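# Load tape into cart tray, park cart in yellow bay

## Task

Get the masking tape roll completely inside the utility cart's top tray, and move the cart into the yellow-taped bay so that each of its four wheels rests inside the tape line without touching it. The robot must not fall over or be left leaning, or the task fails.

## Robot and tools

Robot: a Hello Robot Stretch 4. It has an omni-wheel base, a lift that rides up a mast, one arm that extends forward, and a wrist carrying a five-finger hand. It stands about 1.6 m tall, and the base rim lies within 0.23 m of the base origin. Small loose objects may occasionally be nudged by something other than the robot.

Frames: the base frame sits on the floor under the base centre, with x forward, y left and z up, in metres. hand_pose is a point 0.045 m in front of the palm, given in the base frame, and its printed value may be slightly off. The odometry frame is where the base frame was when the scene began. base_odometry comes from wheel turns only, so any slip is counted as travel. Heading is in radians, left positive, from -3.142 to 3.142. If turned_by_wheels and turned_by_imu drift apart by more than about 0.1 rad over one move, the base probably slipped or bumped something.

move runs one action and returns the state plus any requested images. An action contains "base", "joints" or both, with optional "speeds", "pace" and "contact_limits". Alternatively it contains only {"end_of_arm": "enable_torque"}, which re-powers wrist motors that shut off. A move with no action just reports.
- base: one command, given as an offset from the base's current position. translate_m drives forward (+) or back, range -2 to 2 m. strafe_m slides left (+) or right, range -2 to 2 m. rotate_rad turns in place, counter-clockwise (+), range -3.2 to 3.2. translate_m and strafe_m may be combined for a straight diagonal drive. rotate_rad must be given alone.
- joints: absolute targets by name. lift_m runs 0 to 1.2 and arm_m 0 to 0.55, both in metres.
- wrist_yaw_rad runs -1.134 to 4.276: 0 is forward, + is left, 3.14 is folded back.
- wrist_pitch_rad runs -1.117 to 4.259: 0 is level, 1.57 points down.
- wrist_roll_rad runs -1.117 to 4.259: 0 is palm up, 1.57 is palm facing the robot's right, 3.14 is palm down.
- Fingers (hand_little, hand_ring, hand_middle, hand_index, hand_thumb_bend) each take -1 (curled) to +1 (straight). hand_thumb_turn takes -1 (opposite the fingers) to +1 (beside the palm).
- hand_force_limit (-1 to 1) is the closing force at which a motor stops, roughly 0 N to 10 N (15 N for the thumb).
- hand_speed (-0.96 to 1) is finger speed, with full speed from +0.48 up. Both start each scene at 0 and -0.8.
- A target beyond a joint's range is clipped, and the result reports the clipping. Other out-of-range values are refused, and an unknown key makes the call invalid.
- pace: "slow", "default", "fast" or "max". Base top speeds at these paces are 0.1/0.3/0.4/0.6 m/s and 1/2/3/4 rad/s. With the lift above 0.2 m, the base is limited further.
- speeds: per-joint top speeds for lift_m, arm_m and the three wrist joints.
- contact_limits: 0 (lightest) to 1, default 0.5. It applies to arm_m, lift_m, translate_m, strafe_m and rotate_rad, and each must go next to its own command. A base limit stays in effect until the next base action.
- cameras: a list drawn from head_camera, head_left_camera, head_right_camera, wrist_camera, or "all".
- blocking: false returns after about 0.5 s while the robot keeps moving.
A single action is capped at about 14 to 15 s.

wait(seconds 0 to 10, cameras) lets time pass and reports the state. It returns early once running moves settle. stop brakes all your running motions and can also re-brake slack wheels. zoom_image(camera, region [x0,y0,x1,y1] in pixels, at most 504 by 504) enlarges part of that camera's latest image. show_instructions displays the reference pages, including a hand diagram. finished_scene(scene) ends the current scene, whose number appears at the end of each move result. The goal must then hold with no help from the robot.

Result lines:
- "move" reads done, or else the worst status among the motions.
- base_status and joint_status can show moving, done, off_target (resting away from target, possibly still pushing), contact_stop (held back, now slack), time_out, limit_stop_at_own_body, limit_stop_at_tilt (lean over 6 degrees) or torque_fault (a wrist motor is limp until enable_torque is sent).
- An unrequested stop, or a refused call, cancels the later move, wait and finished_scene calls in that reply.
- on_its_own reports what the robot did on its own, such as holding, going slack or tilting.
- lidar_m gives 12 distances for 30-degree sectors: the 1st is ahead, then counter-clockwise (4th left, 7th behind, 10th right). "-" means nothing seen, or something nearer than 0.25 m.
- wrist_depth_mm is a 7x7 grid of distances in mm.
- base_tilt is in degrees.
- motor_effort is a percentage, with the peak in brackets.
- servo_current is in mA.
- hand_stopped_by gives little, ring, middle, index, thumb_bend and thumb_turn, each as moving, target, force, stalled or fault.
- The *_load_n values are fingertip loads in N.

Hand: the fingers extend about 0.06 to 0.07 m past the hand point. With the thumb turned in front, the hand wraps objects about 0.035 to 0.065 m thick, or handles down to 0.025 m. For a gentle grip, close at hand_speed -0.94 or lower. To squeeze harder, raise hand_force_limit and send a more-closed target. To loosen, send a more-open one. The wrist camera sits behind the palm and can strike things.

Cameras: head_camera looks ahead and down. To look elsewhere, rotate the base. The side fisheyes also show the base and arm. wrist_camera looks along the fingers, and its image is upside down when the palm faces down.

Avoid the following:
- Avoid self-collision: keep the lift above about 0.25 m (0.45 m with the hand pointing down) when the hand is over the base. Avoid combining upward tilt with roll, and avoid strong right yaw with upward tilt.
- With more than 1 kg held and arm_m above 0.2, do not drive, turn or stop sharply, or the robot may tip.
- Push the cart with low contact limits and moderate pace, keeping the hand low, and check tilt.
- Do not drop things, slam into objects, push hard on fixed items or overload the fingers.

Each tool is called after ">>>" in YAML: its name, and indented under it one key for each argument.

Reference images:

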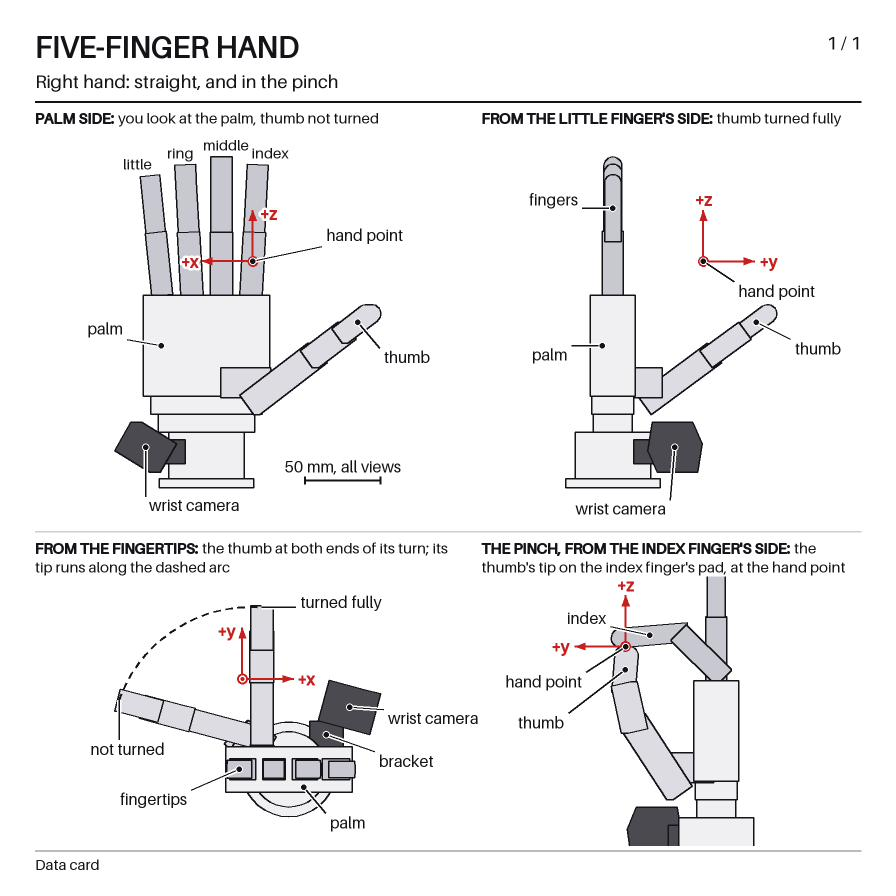

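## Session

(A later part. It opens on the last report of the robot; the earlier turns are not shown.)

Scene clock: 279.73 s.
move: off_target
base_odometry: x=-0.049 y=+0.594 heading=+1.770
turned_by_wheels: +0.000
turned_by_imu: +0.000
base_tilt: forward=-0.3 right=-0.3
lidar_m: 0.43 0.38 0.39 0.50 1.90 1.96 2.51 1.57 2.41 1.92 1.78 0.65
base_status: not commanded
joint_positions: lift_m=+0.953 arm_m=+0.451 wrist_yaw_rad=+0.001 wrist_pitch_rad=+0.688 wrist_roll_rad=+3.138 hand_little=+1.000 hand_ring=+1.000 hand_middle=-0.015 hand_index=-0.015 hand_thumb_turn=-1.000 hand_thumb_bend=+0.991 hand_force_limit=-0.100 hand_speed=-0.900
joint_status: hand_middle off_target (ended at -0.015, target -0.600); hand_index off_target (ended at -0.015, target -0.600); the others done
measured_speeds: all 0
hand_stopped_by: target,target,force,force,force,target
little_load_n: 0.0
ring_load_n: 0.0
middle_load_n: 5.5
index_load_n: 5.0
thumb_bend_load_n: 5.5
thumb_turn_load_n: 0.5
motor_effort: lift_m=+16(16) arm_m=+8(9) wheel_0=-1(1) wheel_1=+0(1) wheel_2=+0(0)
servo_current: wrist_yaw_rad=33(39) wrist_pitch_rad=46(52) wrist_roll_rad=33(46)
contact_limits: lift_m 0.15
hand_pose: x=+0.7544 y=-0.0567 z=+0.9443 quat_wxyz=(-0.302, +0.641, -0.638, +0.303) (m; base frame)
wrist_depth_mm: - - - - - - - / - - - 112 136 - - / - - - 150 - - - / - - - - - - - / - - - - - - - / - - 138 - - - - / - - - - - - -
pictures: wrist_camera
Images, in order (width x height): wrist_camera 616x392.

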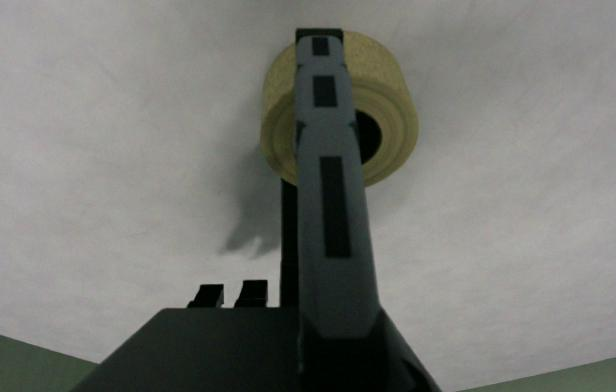

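>>> move:
  joints: {"lift_m": 1.05}
  pace: "slow"
  cameras: ["wrist_camera", "head_right_camera"]

Scene clock: 285.67 s.
move: done
base_odometry: x=-0.049 y=+0.594 heading=+1.770
turned_by_wheels: +0.000
turned_by_imu: +0.001
base_tilt: forward=-0.4 right=-0.4
lidar_m: 0.44 0.39 0.40 0.50 1.89 1.97 2.56 1.56 2.43 1.92 1.78 0.68
base_status: not commanded
joint_positions: lift_m=+1.050 arm_m=+0.451 wrist_yaw_rad=+0.001 wrist_pitch_rad=+0.688 wrist_roll_rad=+3.138 hand_little=+1.000 hand_ring=+1.000 hand_middle=-0.015 hand_index=-0.015 hand_thumb_turn=-1.000 hand_thumb_bend=+0.991 hand_force_limit=-0.100 hand_speed=-0.900
joint_status: all done
measured_speeds: all 0
hand_stopped_by: target,target,force,force,force,target
little_load_n: 0.0
ring_load_n: -0.5
middle_load_n: 5.5
index_load_n: 5.0
thumb_bend_load_n: 6.0
thumb_turn_load_n: 0.0
motor_effort: lift_m=+21(26) arm_m=+9(9) wheel_0=-1(1) wheel_1=+1(1) wheel_2=+0(1)
servo_current: wrist_yaw_rad=33(46) wrist_pitch_rad=52(59) wrist_roll_rad=33(46)
hand_pose: x=+0.7544 y=-0.0567 z=+1.0408 quat_wxyz=(-0.302, +0.641, -0.638, +0.303) (m; base frame)
wrist_depth_mm: - - - - - - - / - - - 112 136 - - / - - - 150 - - - / - - - - - - - / - - - - - - - / - 1430 138 - - - - / - - - - - - -
pictures: head_right_camera, wrist_camera
Images, in order (width x height): head_right_camera 420x672, wrist_camera 616x392.

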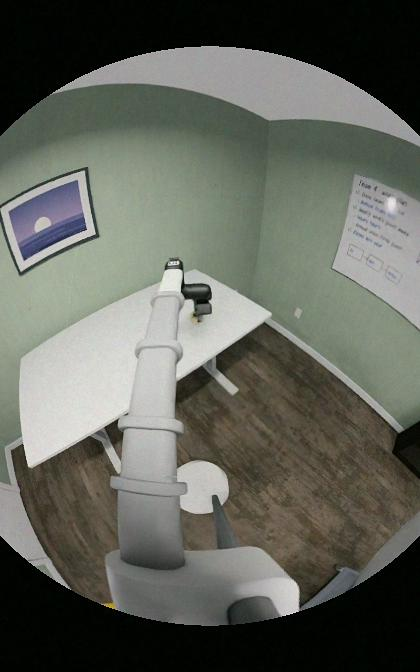

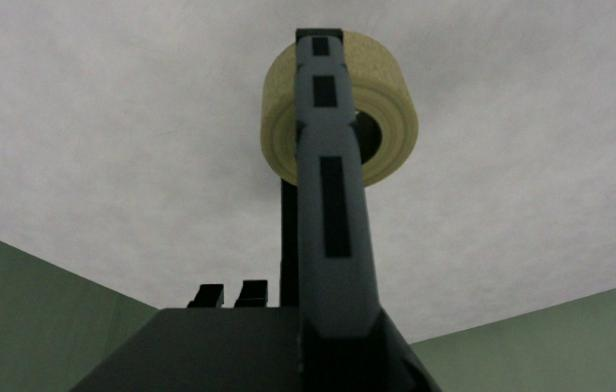

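>>> move:
  joints: {"arm_m": 0.1}
  base: {"translate_m": -0.6}
  pace: "slow"

>>> move:
  base: {"rotate_rad": -2.3}
  cameras: ["all"]

Scene clock: 301.70 s.
move: done
base_odometry: x=+0.070 y=+0.006 heading=+1.770
turned_by_wheels: +0.000
turned_by_imu: +0.005
base_tilt: forward=-0.3 right=-0.4
lidar_m: 0.95 0.87 0.88 1.69 1.58 1.60 2.11 1.08 1.11 2.06 2.13 1.46
base_status: done
joint_positions: lift_m=+1.050 arm_m=+0.100 wrist_yaw_rad=+0.001 wrist_pitch_rad=+0.688 wrist_roll_rad=+3.138 hand_little=+1.000 hand_ring=+1.000 hand_middle=-0.015 hand_index=-0.015 hand_thumb_turn=-1.000 hand_thumb_bend=+0.991 hand_force_limit=-0.100 hand_speed=-0.900
joint_status: all done
measured_speeds: all 0
hand_stopped_by: target,target,force,force,force,target
little_load_n: 0.0
ring_load_n: 0.0
middle_load_n: 5.5
index_load_n: 5.5
thumb_bend_load_n: 6.0
thumb_turn_load_n: 0.5
motor_effort: lift_m=+21(21) arm_m=-9(12) wheel_0=-1(12) wheel_1=+0(7) wheel_2=+1(7)
servo_current: wrist_yaw_rad=33(39) wrist_pitch_rad=52(59) wrist_roll_rad=26(46)
hand_pose: x=+0.4042 y=-0.0567 z=+1.0408 quat_wxyz=(-0.302, +0.641, -0.638, +0.303) (m; base frame)
wrist_depth_mm: 1138 1182 1182 1138 1160 1229 1205 / 1308 1308 1336 111 136 1336 1336 / 1499 1499 1537 150 - 1576 1537 / 1756 1708 1808 175 - 1708 - / - - - 172 - - - / - - 185 - - - - / - - - - - - -
pictures: none

Scene clock: 304.57 s.
move: done
base_odometry: x=+0.070 y=+0.006 heading=-0.530
turned_by_wheels: -2.300
turned_by_imu: -2.268
base_tilt: forward=-0.3 right=-0.3
lidar_m: 1.06 2.16 2.05 2.14 1.08 0.87 0.86 1.89 1.61 1.58 1.82 1.08
base_status: done
joint_positions: lift_m=+1.050 arm_m=+0.100 wrist_yaw_rad=+0.001 wrist_pitch_rad=+0.688 wrist_roll_rad=+3.138 hand_little=+1.000 hand_ring=+1.000 hand_middle=-0.015 hand_index=-0.015 hand_thumb_turn=-1.000 hand_thumb_bend=+0.991 hand_force_limit=-0.100 hand_speed=-0.900
joint_status: not commanded
measured_speeds: all 0
hand_stopped_by: target,target,force,force,force,target
little_load_n: 0.0
ring_load_n: 0.0
middle_load_n: 5.5
index_load_n: 4.5
thumb_bend_load_n: 5.5
thumb_turn_load_n: 0.5
motor_effort: lift_m=+21(21) arm_m=-9(9) wheel_0=+1(8) wheel_1=-1(8) wheel_2=+0(6)
servo_current: wrist_yaw_rad=33(39) wrist_pitch_rad=52(59) wrist_roll_rad=39(52)
hand_pose: x=+0.4042 y=-0.0567 z=+1.0409 quat_wxyz=(-0.302, +0.641, -0.638, +0.303) (m; base frame)
wrist_depth_mm: 1160 1160 1182 1138 1160 1229 1205 / 1281 1308 1308 112 136 1336 1336 / 1499 1499 1464 150 - 1576 1537 / 1756 1756 1708 174 - 1863 1863 / - - - - - - - / - - 138 126 - - - / 1921 - - - - - -
pictures: head_camera, head_left_camera, head_right_camera, wrist_camera
Images, in order (width x height): head_camera 420x560, head_left_camera 420x672, head_right_camera 420x672, wrist_camera 616x392.

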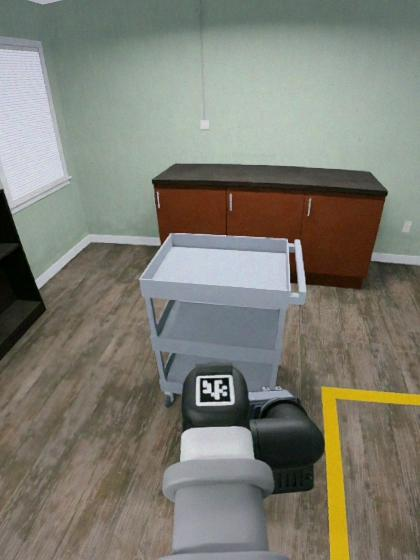

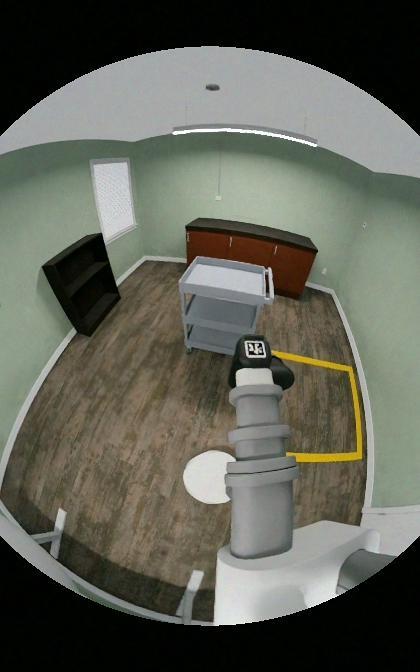

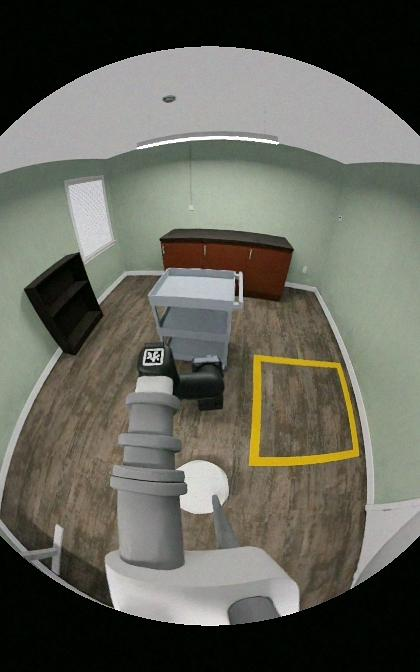

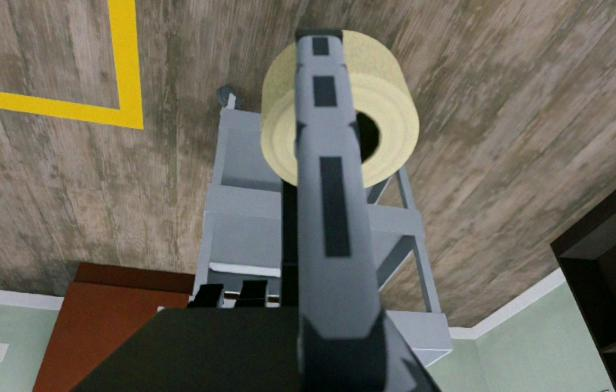

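>>> move:
  base: {"translate_m": 0.4}
  joints: {"lift_m": 1.12}
  cameras: ["all"]

Scene clock: 318.80 s.
move: done
base_odometry: x=+0.415 y=-0.196 heading=-0.530
turned_by_wheels: +0.000
turned_by_imu: -0.001
base_tilt: forward=-0.3 right=-0.4
lidar_m: 0.69 0.76 1.78 2.04 1.56 1.28 1.25 1.99 1.70 1.68 1.89 0.69
base_status: done
joint_positions: lift_m=+1.120 arm_m=+0.100 wrist_yaw_rad=+0.001 wrist_pitch_rad=+0.688 wrist_roll_rad=+3.138 hand_little=+1.000 hand_ring=+1.000 hand_middle=-0.015 hand_index=-0.015 hand_thumb_turn=-1.000 hand_thumb_bend=+0.991 hand_force_limit=-0.100 hand_speed=-0.900
joint_status: all done
measured_speeds: all 0
hand_stopped_by: target,target,force,force,force,target
little_load_n: -0.5
ring_load_n: 0.0
middle_load_n: 5.5
index_load_n: 4.5
thumb_bend_load_n: 5.5
thumb_turn_load_n: 0.5
motor_effort: lift_m=+21(24) arm_m=-8(9) wheel_0=-1(11) wheel_1=+0(8) wheel_2=+1(10)
servo_current: wrist_yaw_rad=33(39) wrist_pitch_rad=46(59) wrist_roll_rad=46(46)
hand_pose: x=+0.4042 y=-0.0567 z=+1.1109 quat_wxyz=(-0.302, +0.641, -0.638, +0.303) (m; base frame)
wrist_depth_mm: 1229 1229 - - 1042 1281 1281 / 1366 1397 - 111 136 1430 1397 / 1576 1499 - 150 - 1661 1661 / 1863 580 - - - 1808 - / 1808 1756 - - - - - / 1618 1618 138 - - - - / 1499 - - - - - -
pictures: head_camera, head_left_camera, head_right_camera, wrist_camera
Images, in order (width x height): head_camera 420x560, head_left_camera 420x672, head_right_camera 420x672, wrist_camera 616x392.

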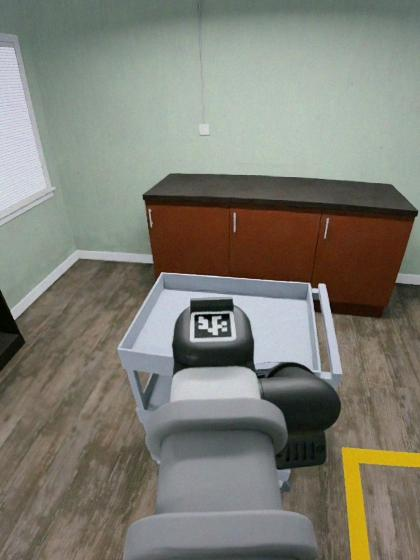

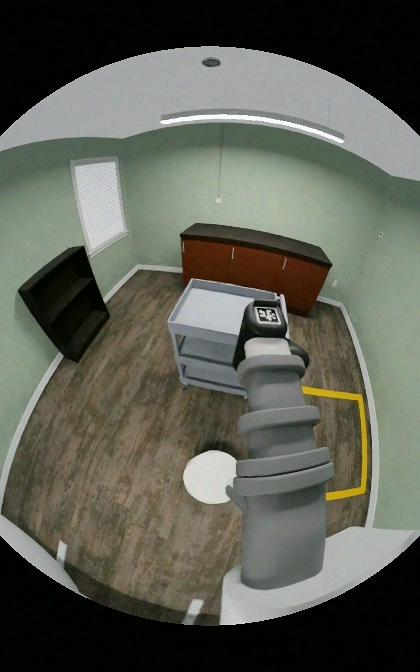

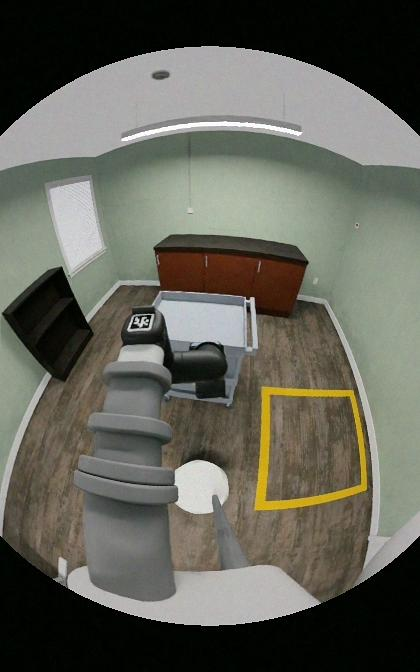

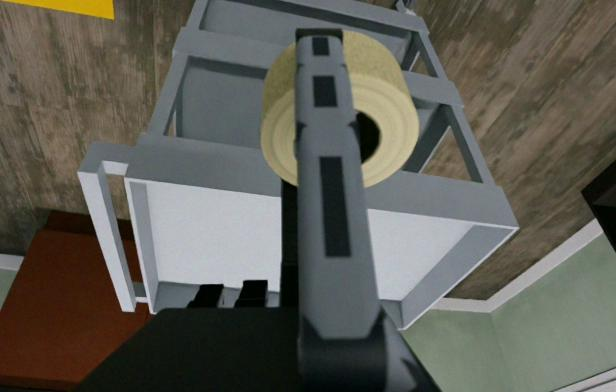

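>>> move:
  base: {"translate_m": 0.12}
  joints: {"arm_m": 0.5}
  pace: "slow"
  cameras: ["all"]

Scene clock: 353.20 s.
move: done
base_odometry: x=+0.518 y=-0.257 heading=-0.530
turned_by_wheels: +0.000
turned_by_imu: +0.001
base_tilt: forward=-0.3 right=-0.3
lidar_m: 0.56 0.63 1.77 2.01 1.68 1.39 1.38 2.04 1.70 1.70 1.93 0.58
base_status: done
joint_positions: lift_m=+1.120 arm_m=+0.500 wrist_yaw_rad=+0.001 wrist_pitch_rad=+0.688 wrist_roll_rad=+3.138 hand_little=+1.000 hand_ring=+1.000 hand_middle=-0.015 hand_index=-0.015 hand_thumb_turn=-1.000 hand_thumb_bend=+0.991 hand_force_limit=-0.100 hand_speed=-0.900
joint_status: all done
measured_speeds: all 0
hand_stopped_by: target,target,force,force,force,target
little_load_n: 0.0
ring_load_n: 0.0
middle_load_n: 5.5
index_load_n: 5.0
thumb_bend_load_n: 5.5
thumb_turn_load_n: 0.5
motor_effort: lift_m=+21(21) arm_m=+9(13) wheel_0=+2(9) wheel_1=+0(6) wheel_2=+0(6)
servo_current: wrist_yaw_rad=33(46) wrist_pitch_rad=52(59) wrist_roll_rad=33(52)
hand_pose: x=+0.8034 y=-0.0567 z=+1.1109 quat_wxyz=(-0.302, +0.641, -0.638, +0.303) (m; base frame)
wrist_depth_mm: - - - - - - - / 455 - - 112 136 - - / 1576 1661 - 150 - - 1708 / 1366 1430 1618 175 - - 1983 / 1255 1336 1464 173 - - - / 1138 1229 185 138 - - - / 1078 - - - - - -
pictures: head_camera, head_left_camera, head_right_camera, wrist_camera
Images, in order (width x height): head_camera 420x560, head_left_camera 420x672, head_right_camera 420x672, wrist_camera 616x392.

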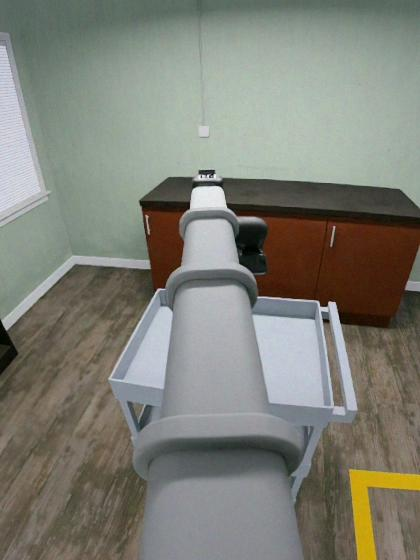

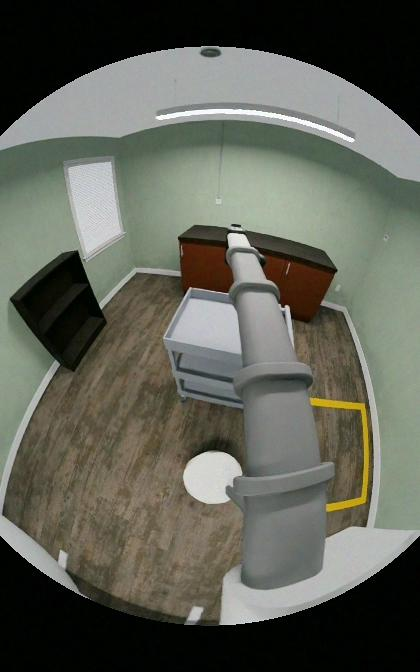

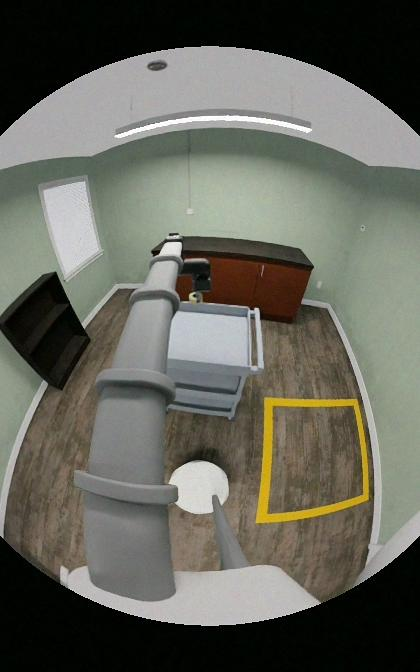

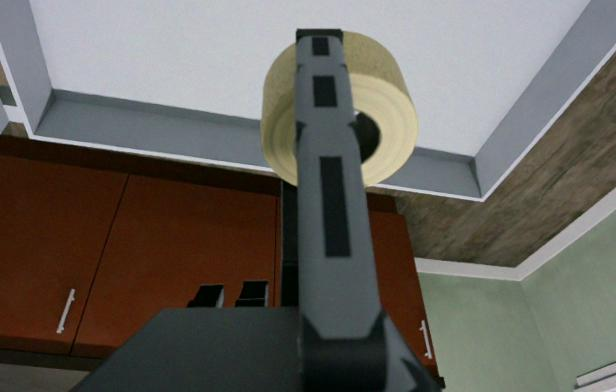

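>>> move:
  joints: {"lift_m": 0.98}
  contact_limits: {"lift_m": 0.2}
  pace: "slow"
  cameras: ["all"]

>>> zoom_image:
  camera: "head_right_camera"
  region: [140, 240, 280, 400]

Scene clock: 414.80 s.
move: done
base_odometry: x=+0.518 y=-0.257 heading=-0.530
turned_by_wheels: +0.000
turned_by_imu: +0.001
base_tilt: forward=-0.3 right=-0.4
lidar_m: 0.57 0.65 1.75 2.01 1.69 1.39 1.40 2.02 1.73 1.71 1.94 0.57
base_status: not commanded
joint_positions: lift_m=+0.980 arm_m=+0.500 wrist_yaw_rad=+0.001 wrist_pitch_rad=+0.688 wrist_roll_rad=+3.138 hand_little=+1.000 hand_ring=+1.000 hand_middle=-0.015 hand_index=-0.015 hand_thumb_turn=-1.000 hand_thumb_bend=+0.991 hand_force_limit=-0.100 hand_speed=-0.900
joint_status: all done
measured_speeds: all 0
hand_stopped_by: target,target,force,force,force,target
little_load_n: 0.0
ring_load_n: 0.0
middle_load_n: 5.5
index_load_n: 5.0
thumb_bend_load_n: 5.5
thumb_turn_load_n: 0.5
motor_effort: lift_m=+16(19) arm_m=+9(9) wheel_0=+2(2) wheel_1=+0(1) wheel_2=+0(0)
servo_current: wrist_yaw_rad=33(39) wrist_pitch_rad=39(65) wrist_roll_rad=33(46)
contact_limits: lift_m 0.2
hand_pose: x=+0.8034 y=-0.0567 z=+0.9713 quat_wxyz=(-0.302, +0.641, -0.638, +0.303) (m; base frame)
wrist_depth_mm: 274 279 277 273 279 279 - / - - - 112 136 - - / - - - 150 - - - / - - - - - - - / 1229 1308 1397 - - - - / 1160 1205 185 138 - - - / 1060 - - - - - -
pictures: head_camera, head_left_camera, head_right_camera, wrist_camera
Images, in order (width x height): head_camera 420x560, head_left_camera 420x672, head_right_camera 420x672, wrist_camera 616x392.

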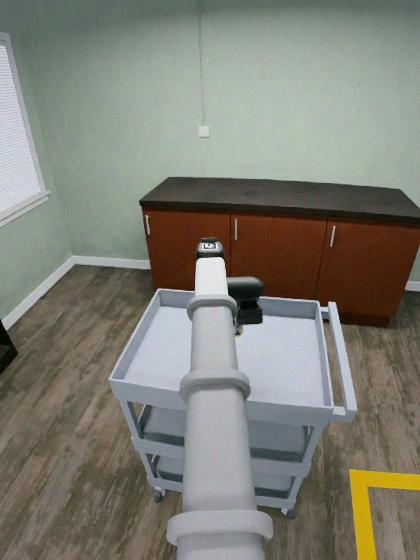

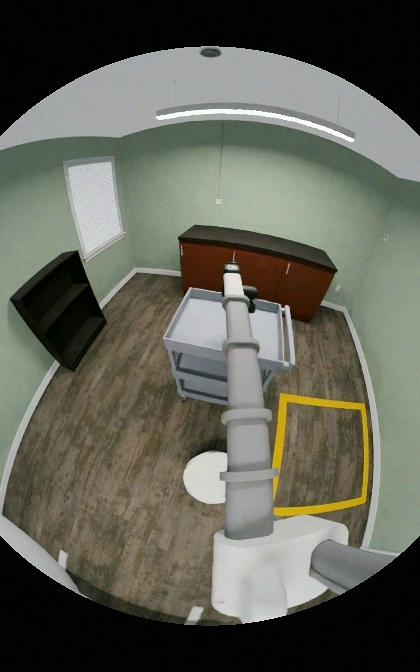

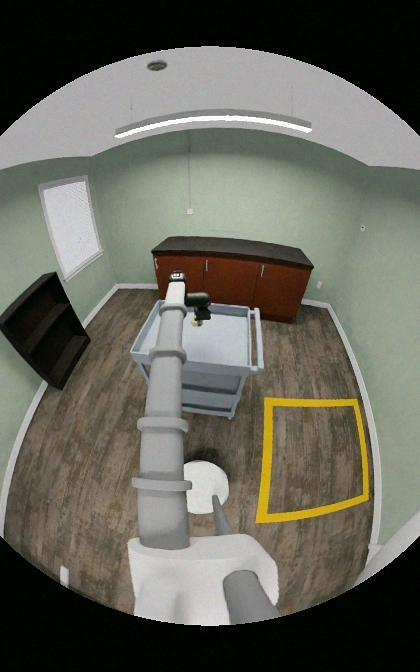

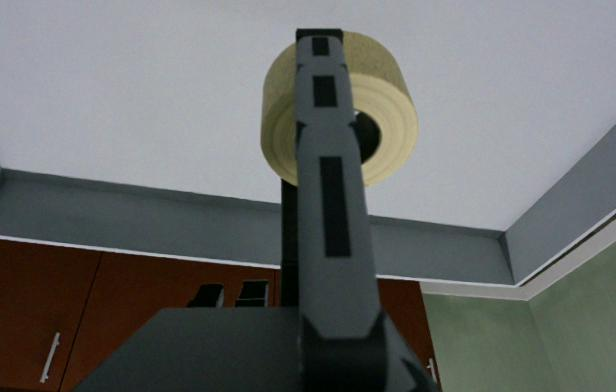

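Scaled by 3.150 from the camera's 420x672 image, which has a finer 600x960 frame.

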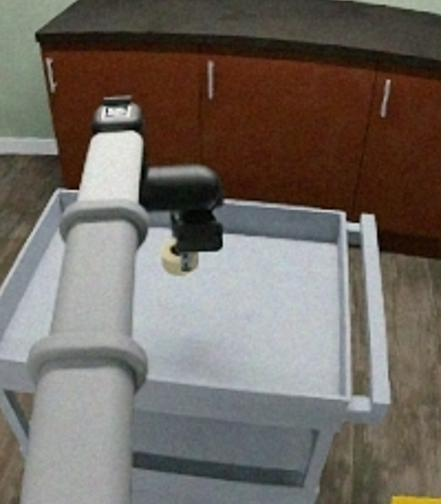

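>>> move:
  joints: {"lift_m": 0.88}
  contact_limits: {"lift_m": 0.1}
  pace: "slow"
  cameras: ["wrist_camera", "head_right_camera"]

>>> zoom_image:
  camera: "head_right_camera"
  region: [140, 240, 280, 400]

Scene clock: 438.33 s.
move: done
base_odometry: x=+0.518 y=-0.257 heading=-0.530
turned_by_wheels: +0.000
turned_by_imu: +0.001
base_tilt: forward=-0.4 right=-0.4
lidar_m: 0.57 0.65 1.77 2.00 1.70 1.39 1.38 2.04 1.73 1.71 1.94 0.58
base_status: not commanded
joint_positions: lift_m=+0.880 arm_m=+0.500 wrist_yaw_rad=+0.001 wrist_pitch_rad=+0.688 wrist_roll_rad=+3.138 hand_little=+1.000 hand_ring=+1.000 hand_middle=-0.015 hand_index=-0.015 hand_thumb_turn=-1.000 hand_thumb_bend=+0.991 hand_force_limit=-0.100 hand_speed=-0.900
joint_status: all done
measured_speeds: all 0
hand_stopped_by: target,target,force,force,force,target
little_load_n: 0.0
ring_load_n: 0.0
middle_load_n: 5.5
index_load_n: 5.0
thumb_bend_load_n: 6.0
thumb_turn_load_n: 0.5
motor_effort: lift_m=+16(17) arm_m=+9(9) wheel_0=+2(2) wheel_1=+0(1) wheel_2=+0(0)
servo_current: wrist_yaw_rad=33(39) wrist_pitch_rad=39(59) wrist_roll_rad=33(39)
contact_limits: lift_m 0.1
hand_pose: x=+0.8034 y=-0.0567 z=+0.8713 quat_wxyz=(-0.302, +0.641, -0.638, +0.303) (m; base frame)
wrist_depth_mm: 180 182 180 178 183 187 188 / 200 202 204 112 138 209 214 / 230 232 236 150 - 241 242 / 268 265 267 175 - 276 277 / - - - - - - - / - - 138 - - - - / 1060 - - - - - -
pictures: head_right_camera, wrist_camera
Images, in order (width x height): head_right_camera 420x672, wrist_camera 616x392.

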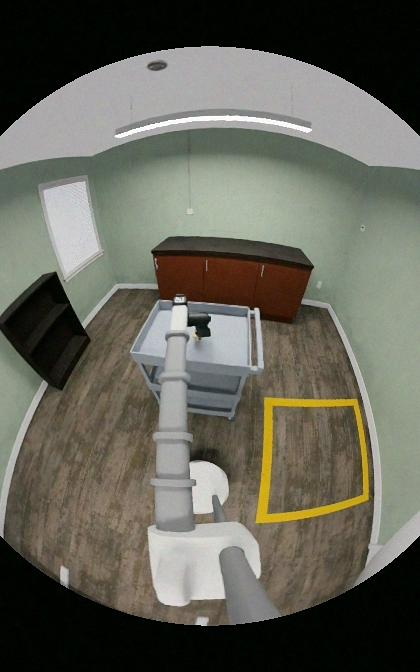

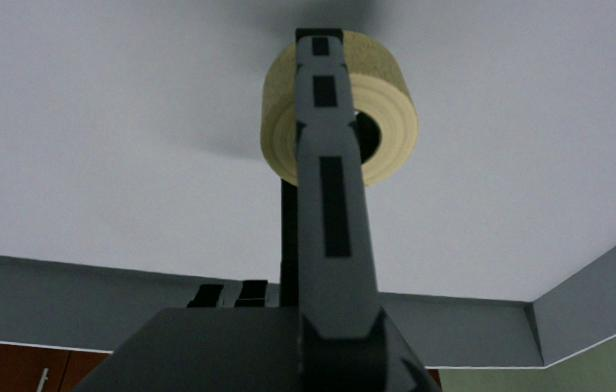

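Scaled by 3.150 from the camera's 420x672 image, which has a finer 600x960 frame.

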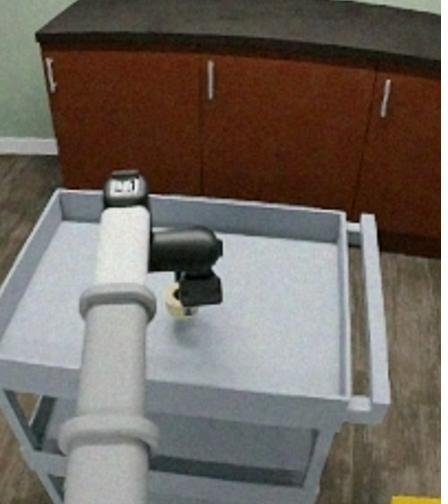

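>>> move:
  joints: {"lift_m": 0.858}
  contact_limits: {"lift_m": 0.05}
  speeds: {"lift_m": 0.05}
  cameras: ["wrist_camera", "head_right_camera"]

>>> zoom_image:
  camera: "head_right_camera"
  region: [170, 300, 240, 370]

Scene clock: 448.10 s.
move: done
base_odometry: x=+0.518 y=-0.257 heading=-0.530
turned_by_wheels: +0.000
turned_by_imu: +0.001
base_tilt: forward=-0.4 right=-0.4
lidar_m: 0.58 0.62 1.77 2.02 1.71 1.40 1.39 2.06 1.73 1.71 1.94 0.58
base_status: not commanded
joint_positions: lift_m=+0.858 arm_m=+0.500 wrist_yaw_rad=+0.001 wrist_pitch_rad=+0.688 wrist_roll_rad=+3.138 hand_little=+1.000 hand_ring=+1.000 hand_middle=-0.015 hand_index=-0.015 hand_thumb_turn=-1.000 hand_thumb_bend=+0.991 hand_force_limit=-0.100 hand_speed=-0.900
joint_status: all done
measured_speeds: all 0
hand_stopped_by: target,target,force,force,force,target
little_load_n: 0.0
ring_load_n: 0.0
middle_load_n: 5.5
index_load_n: 5.0
thumb_bend_load_n: 5.5
thumb_turn_load_n: 0.0
motor_effort: lift_m=+16(18) arm_m=+9(9) wheel_0=+2(2) wheel_1=+0(1) wheel_2=+0(0)
servo_current: wrist_yaw_rad=39(39) wrist_pitch_rad=46(59) wrist_roll_rad=33(46)
contact_limits: lift_m 0.05
hand_pose: x=+0.8034 y=-0.0567 z=+0.8493 quat_wxyz=(-0.302, +0.641, -0.638, +0.303) (m; base frame)
wrist_depth_mm: 158 159 158 156 160 164 - / 176 177 179 112 138 183 183 / 202 205 206 150 198 211 212 / 236 239 242 175 - 248 252 / 274 276 271 - - - - / - - 138 - - - - / - - - - - - -
pictures: head_right_camera, wrist_camera
Images, in order (width x height): head_right_camera 420x672, wrist_camera 616x392.

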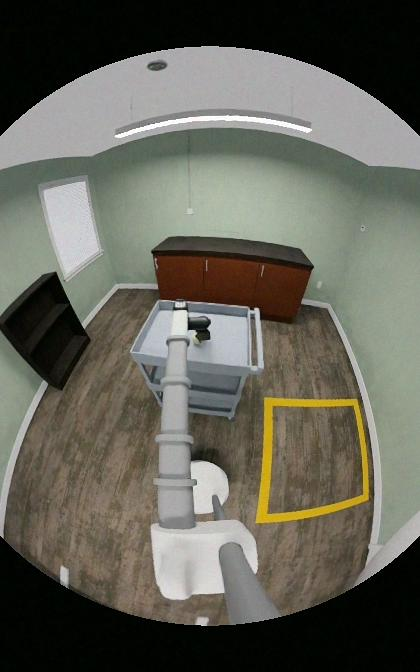

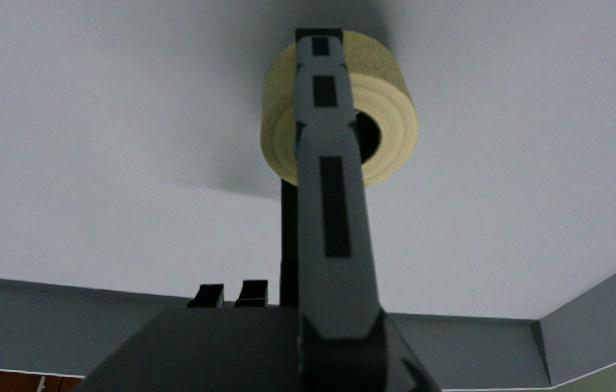

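Scaled by 7.200 from the camera's 420x672 image, which has a finer 600x960 frame.

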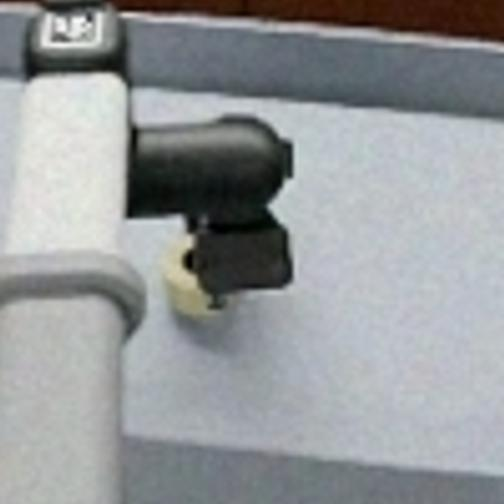

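>>> move:
  joints: {"lift_m": 0.849}
  contact_limits: {"lift_m": 0.0}
  speeds: {"lift_m": 0.03}
  cameras: ["wrist_camera"]

>>> move:
  joints: {"hand_index": 0.5, "hand_middle": 0.5}
  cameras: ["wrist_camera"]

Scene clock: 455.43 s.
move: done
base_odometry: x=+0.518 y=-0.257 heading=-0.530
turned_by_wheels: +0.000
turned_by_imu: +0.001
base_tilt: forward=-0.3 right=-0.4
lidar_m: 0.55 0.66 1.75 1.99 1.71 1.40 1.38 2.04 1.69 1.71 1.94 0.57
base_status: not commanded
joint_positions: lift_m=+0.849 arm_m=+0.500 wrist_yaw_rad=+0.001 wrist_pitch_rad=+0.688 wrist_roll_rad=+3.138 hand_little=+1.000 hand_ring=+1.000 hand_middle=-0.015 hand_index=-0.015 hand_thumb_turn=-1.000 hand_thumb_bend=+0.991 hand_force_limit=-0.100 hand_speed=-0.900
joint_status: all done
measured_speeds: all 0
hand_stopped_by: target,target,force,force,force,target
little_load_n: 0.0
ring_load_n: 0.0
middle_load_n: 5.5
index_load_n: 5.0
thumb_bend_load_n: 5.5
thumb_turn_load_n: 0.5
motor_effort: lift_m=+16(18) arm_m=+8(9) wheel_0=+2(2) wheel_1=+0(0) wheel_2=+0(0)
servo_current: wrist_yaw_rad=39(46) wrist_pitch_rad=46(52) wrist_roll_rad=39(39)
contact_limits: lift_m 0
hand_pose: x=+0.8034 y=-0.0567 z=+0.8402 quat_wxyz=(-0.302, +0.641, -0.638, +0.303) (m; base frame)
wrist_depth_mm: 149 148 151 146 151 154 - / 168 170 168 111 138 172 177 / 195 191 194 150 191 199 200 / 224 224 220 175 - 234 237 / 270 271 265 172 - 273 - / - - 138 - - - - / - - - - - - -
pictures: wrist_camera
Images, in order (width x height): wrist_camera 616x392.

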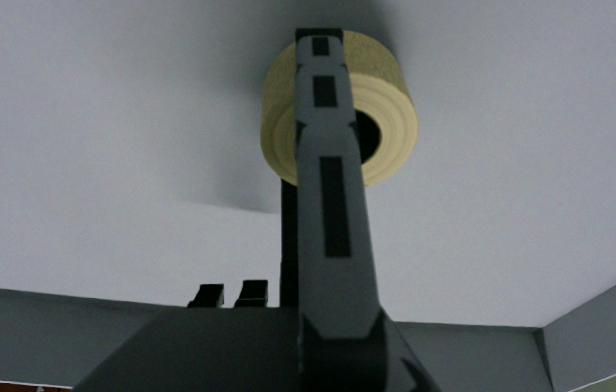

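Scene clock: 457.77 s.
move: done
base_odometry: x=+0.518 y=-0.257 heading=-0.530
turned_by_wheels: +0.000
turned_by_imu: +0.000
base_tilt: forward=-0.4 right=-0.4
lidar_m: 0.56 0.65 1.77 2.02 1.69 1.40 1.39 2.05 1.71 1.70 1.94 0.57
base_status: not commanded
joint_positions: lift_m=+0.849 arm_m=+0.500 wrist_yaw_rad=+0.001 wrist_pitch_rad=+0.688 wrist_roll_rad=+3.138 hand_little=+1.000 hand_ring=+1.000 hand_middle=+0.500 hand_index=+0.500 hand_thumb_turn=-1.000 hand_thumb_bend=+0.989 hand_force_limit=-0.100 hand_speed=-0.900
joint_status: all done
measured_speeds: all 0
hand_stopped_by: target,target,target,target,force,target
little_load_n: 0.0
ring_load_n: 0.0
middle_load_n: 0.0
index_load_n: 0.0
thumb_bend_load_n: 0.0
thumb_turn_load_n: 0.0
motor_effort: lift_m=+16(16) arm_m=+8(9) wheel_0=+2(2) wheel_1=+0(1) wheel_2=+0(0)
servo_current: wrist_yaw_rad=39(39) wrist_pitch_rad=46(59) wrist_roll_rad=33(46)
contact_limits: lift_m 0
hand_pose: x=+0.8034 y=-0.0567 z=+0.8402 quat_wxyz=(-0.302, +0.641, -0.638, +0.303) (m; base frame)
wrist_depth_mm: 149 148 151 147 151 155 - / 168 170 168 113 144 172 178 / 195 191 193 160 198 199 200 / 224 224 221 229 - 235 237 / 270 272 265 256 - 273 - / - - 138 138 - - - / - - - - - - -
pictures: wrist_camera
Images, in order (width x height): wrist_camera 616x392.

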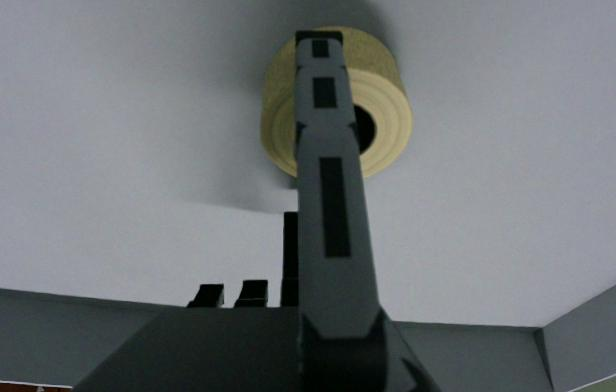

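>>> move:
  joints: {"lift_m": 1.0}

>>> move:
  joints: {"arm_m": 0.1, "wrist_roll_rad": 0, "wrist_pitch_rad": 0.5, "hand_thumb_turn": 1, "hand_index": 1, "hand_middle": 1, "hand_thumb_bend": 1, "hand_speed": 0}
  cameras: ["head_camera", "wrist_camera"]

>>> move:
  base: {"rotate_rad": -0.9}
  cameras: ["all"]

Scene clock: 497.70 s.
move: done
base_odometry: x=+0.518 y=-0.257 heading=-0.530
turned_by_wheels: +0.000
turned_by_imu: +0.001
base_tilt: forward=-0.3 right=-0.4
lidar_m: 0.55 0.65 1.77 2.01 1.69 1.39 1.38 2.05 1.73 1.72 1.94 0.57
base_status: not commanded
joint_positions: lift_m=+1.000 arm_m=+0.500 wrist_yaw_rad=+0.001 wrist_pitch_rad=+0.688 wrist_roll_rad=+3.138 hand_little=+1.000 hand_ring=+1.000 hand_middle=+0.500 hand_index=+0.500 hand_thumb_turn=-1.000 hand_thumb_bend=+0.989 hand_force_limit=-0.100 hand_speed=-0.900
joint_status: all done
measured_speeds: all 0
hand_stopped_by: target,target,target,target,force,target
little_load_n: 0.0
ring_load_n: 0.0
middle_load_n: 0.0
index_load_n: 0.0
thumb_bend_load_n: 0.0
thumb_turn_load_n: 0.0
motor_effort: lift_m=+21(26) arm_m=+9(9) wheel_0=+2(2) wheel_1=+0(1) wheel_2=+0(0)
servo_current: wrist_yaw_rad=33(39) wrist_pitch_rad=46(52) wrist_roll_rad=46(46)
hand_pose: x=+0.8034 y=-0.0567 z=+0.9909 quat_wxyz=(-0.302, +0.641, -0.638, +0.303) (m; base frame)
wrist_depth_mm: - - - 263 - - - / - - - 108 - - - / - - - - - - - / - - - - - - - / 1255 1336 1430 - - - - / 1138 1205 185 138 - - - / 1078 - - - - - -
pictures: none

Scene clock: 500.07 s.
move: done
base_odometry: x=+0.518 y=-0.257 heading=-0.530
turned_by_wheels: +0.000
turned_by_imu: +0.000
base_tilt: forward=-0.4 right=-0.4
lidar_m: 0.58 0.66 1.75 2.01 1.70 1.40 1.40 2.03 1.73 1.70 1.94 0.57
base_status: not commanded
joint_positions: lift_m=+1.000 arm_m=+0.100 wrist_yaw_rad=+0.001 wrist_pitch_rad=+0.509 wrist_roll_rad=+0.003 hand_little=+1.000 hand_ring=+1.000 hand_middle=+1.000 hand_index=+1.000 hand_thumb_turn=+1.000 hand_thumb_bend=+1.000 hand_force_limit=-0.100 hand_speed=+0.000
joint_status: all done
measured_speeds: all 0
hand_stopped_by: target,target,target,target,target,target
little_load_n: 0.0
ring_load_n: 0.0
middle_load_n: 0.0
index_load_n: 0.0
thumb_bend_load_n: 0.0
thumb_turn_load_n: 0.0
motor_effort: lift_m=+21(21) arm_m=-9(12) wheel_0=+2(2) wheel_1=+0(0) wheel_2=+0(0)
servo_current: wrist_yaw_rad=33(39) wrist_pitch_rad=52(117) wrist_roll_rad=33(104)
hand_pose: x=+0.4941 y=-0.1182 z=+1.1227 quat_wxyz=(+0.357, +0.610, +0.609, +0.359) (m; base frame)
wrist_depth_mm: - - - - - - - / - - 1661 1576 1576 1464 1430 / - - 1808 1756 1618 1537 1499 / - - - - - 1661 1618 / 1983 - - - - 549 - / - - 138 138 - - - / - - - - - - -
pictures: head_camera, wrist_camera
Images, in order (width x height): head_camera 420x560, wrist_camera 616x392.

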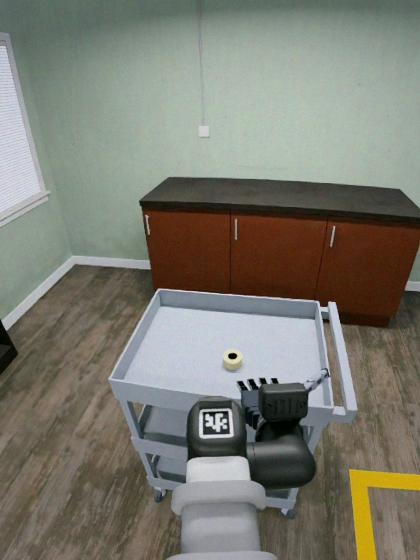

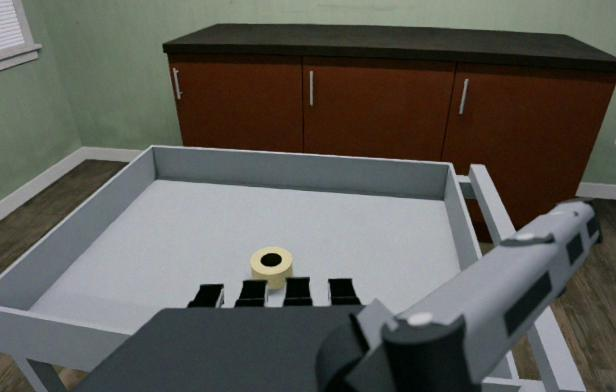

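Scene clock: 501.87 s.
move: done
base_odometry: x=+0.518 y=-0.257 heading=-1.430
turned_by_wheels: -0.900
turned_by_imu: -0.887
base_tilt: forward=-0.4 right=-0.3
lidar_m: 2.08 0.56 0.58 0.72 1.73 2.03 1.59 1.41 1.42 1.88 1.70 1.72
base_status: done
joint_positions: lift_m=+1.000 arm_m=+0.100 wrist_yaw_rad=+0.001 wrist_pitch_rad=+0.509 wrist_roll_rad=+0.003 hand_little=+1.000 hand_ring=+1.000 hand_middle=+1.000 hand_index=+1.000 hand_thumb_turn=+1.000 hand_thumb_bend=+1.000 hand_force_limit=-0.100 hand_speed=+0.000
joint_status: not commanded
measured_speeds: all 0
hand_stopped_by: target,target,target,target,target,target
little_load_n: 0.0
ring_load_n: 0.0
middle_load_n: 0.0
index_load_n: 0.0
thumb_bend_load_n: 0.0
thumb_turn_load_n: 0.5
motor_effort: lift_m=+21(21) arm_m=-8(9) wheel_0=+1(6) wheel_1=-1(8) wheel_2=+0(7)
servo_current: wrist_yaw_rad=33(46) wrist_pitch_rad=59(59) wrist_roll_rad=33(46)
hand_pose: x=+0.4941 y=-0.1182 z=+1.1227 quat_wxyz=(+0.358, +0.610, +0.609, +0.359) (m; base frame)
wrist_depth_mm: - - - - - - - / 1499 1618 - - - - - / 1499 1708 - - - - - / 1576 1863 - - - - - / 1708 1863 1863 1863 1863 - - / 1576 1576 185 138 - - - / 1366 - - - - - -
pictures: head_camera, head_left_camera, head_right_camera, wrist_camera
Images, in order (width x height): head_camera 420x560, head_left_camera 420x672, head_right_camera 420x672, wrist_camera 616x392.

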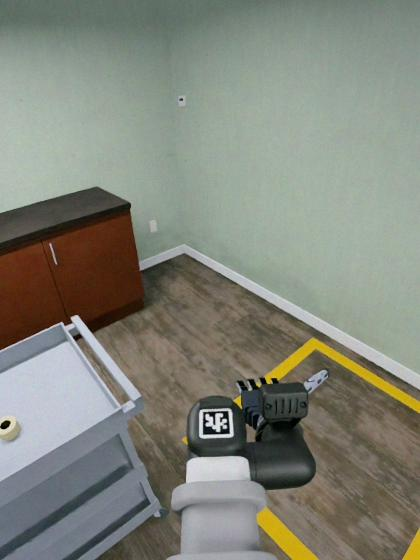

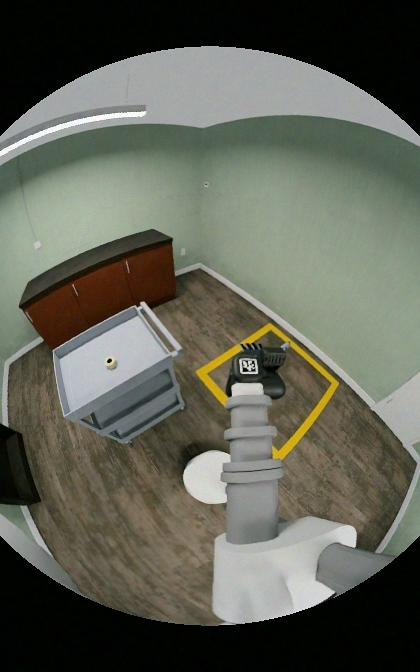

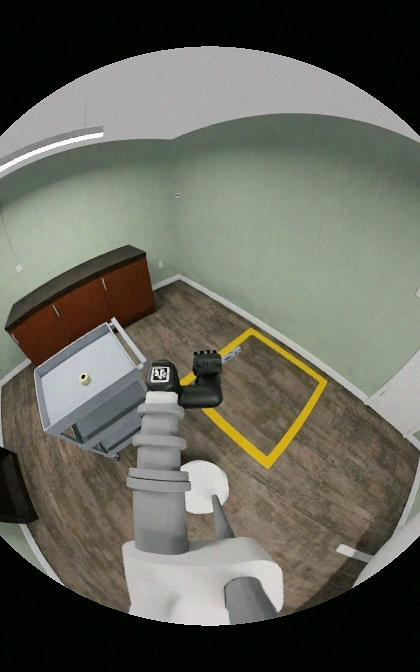

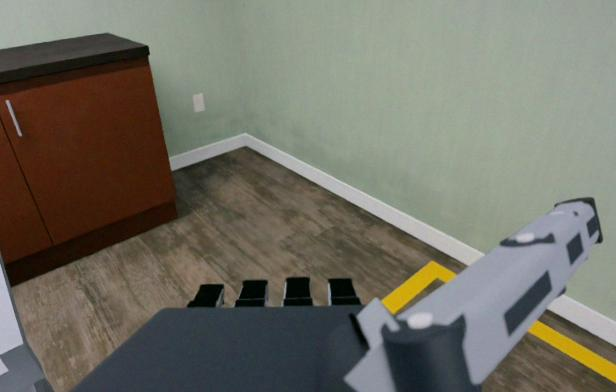

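>>> move:
  joints: {"arm_m": 0.0, "lift_m": 0.5, "wrist_yaw_rad": 3.1, "wrist_pitch_rad": 0}
  base: {"rotate_rad": -0.15}
  cameras: ["head_camera", "head_left_camera", "head_right_camera"]

Scene clock: 528.60 s.
move: done
base_odometry: x=+0.518 y=-0.257 heading=-1.580
turned_by_wheels: -0.150
turned_by_imu: -0.147
base_tilt: forward=-0.4 right=-0.3
lidar_m: 1.95 0.57 0.57 0.65 1.76 2.00 2.29 1.41 1.41 2.04 1.71 1.69
base_status: done
joint_positions: lift_m=+0.500 arm_m=+0.002 wrist_yaw_rad=+3.099 wrist_pitch_rad=+0.010 wrist_roll_rad=+0.003 hand_little=+1.000 hand_ring=+1.000 hand_middle=+1.000 hand_index=+1.000 hand_thumb_turn=+1.000 hand_thumb_bend=+1.000 hand_force_limit=-0.100 hand_speed=+0.000
joint_status: all done
joint sent to its limit — arm_m, lower limit.
measured_speeds: all 0
hand_stopped_by: target,target,target,target,target,target
little_load_n: 0.0
ring_load_n: 0.0
middle_load_n: 0.0
index_load_n: 0.0
thumb_bend_load_n: 0.0
thumb_turn_load_n: 0.0
motor_effort: lift_m=+16(20) arm_m=-8(11) wheel_0=+1(5) wheel_1=+0(6) wheel_2=+1(5)
servo_current: wrist_yaw_rad=33(91) wrist_pitch_rad=59(215) wrist_roll_rad=26(52)
hand_pose: x=-0.0439 y=+0.1278 z=+0.7363 quat_wxyz=(-0.487, -0.491, +0.514, +0.507) (m; base frame)
wrist_depth_mm: - 136 - - - - - / 109 135 - - - - - / 112 138 - - - - - / 129 161 - - - - - / - - - - - - - / - - 185 138 - - - / 1618 - - - - - -
pictures: head_camera, head_left_camera, head_right_camera
Images, in order (width x height): head_camera 420x560, head_left_camera 420x672, head_right_camera 420x672.

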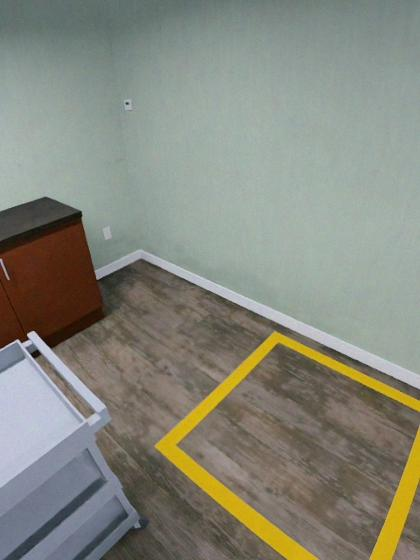

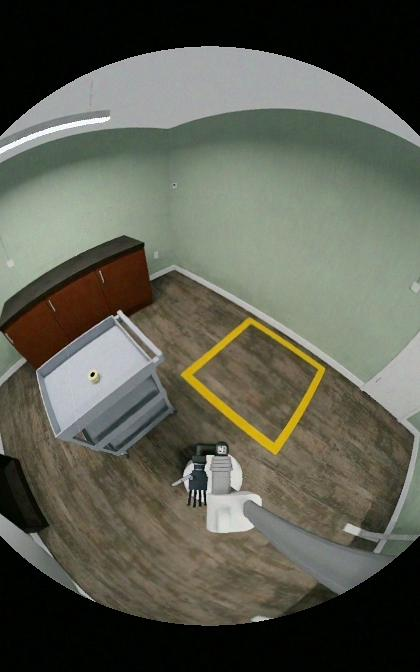

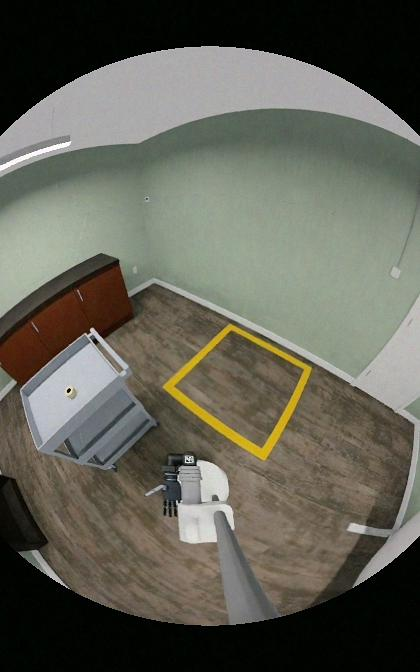

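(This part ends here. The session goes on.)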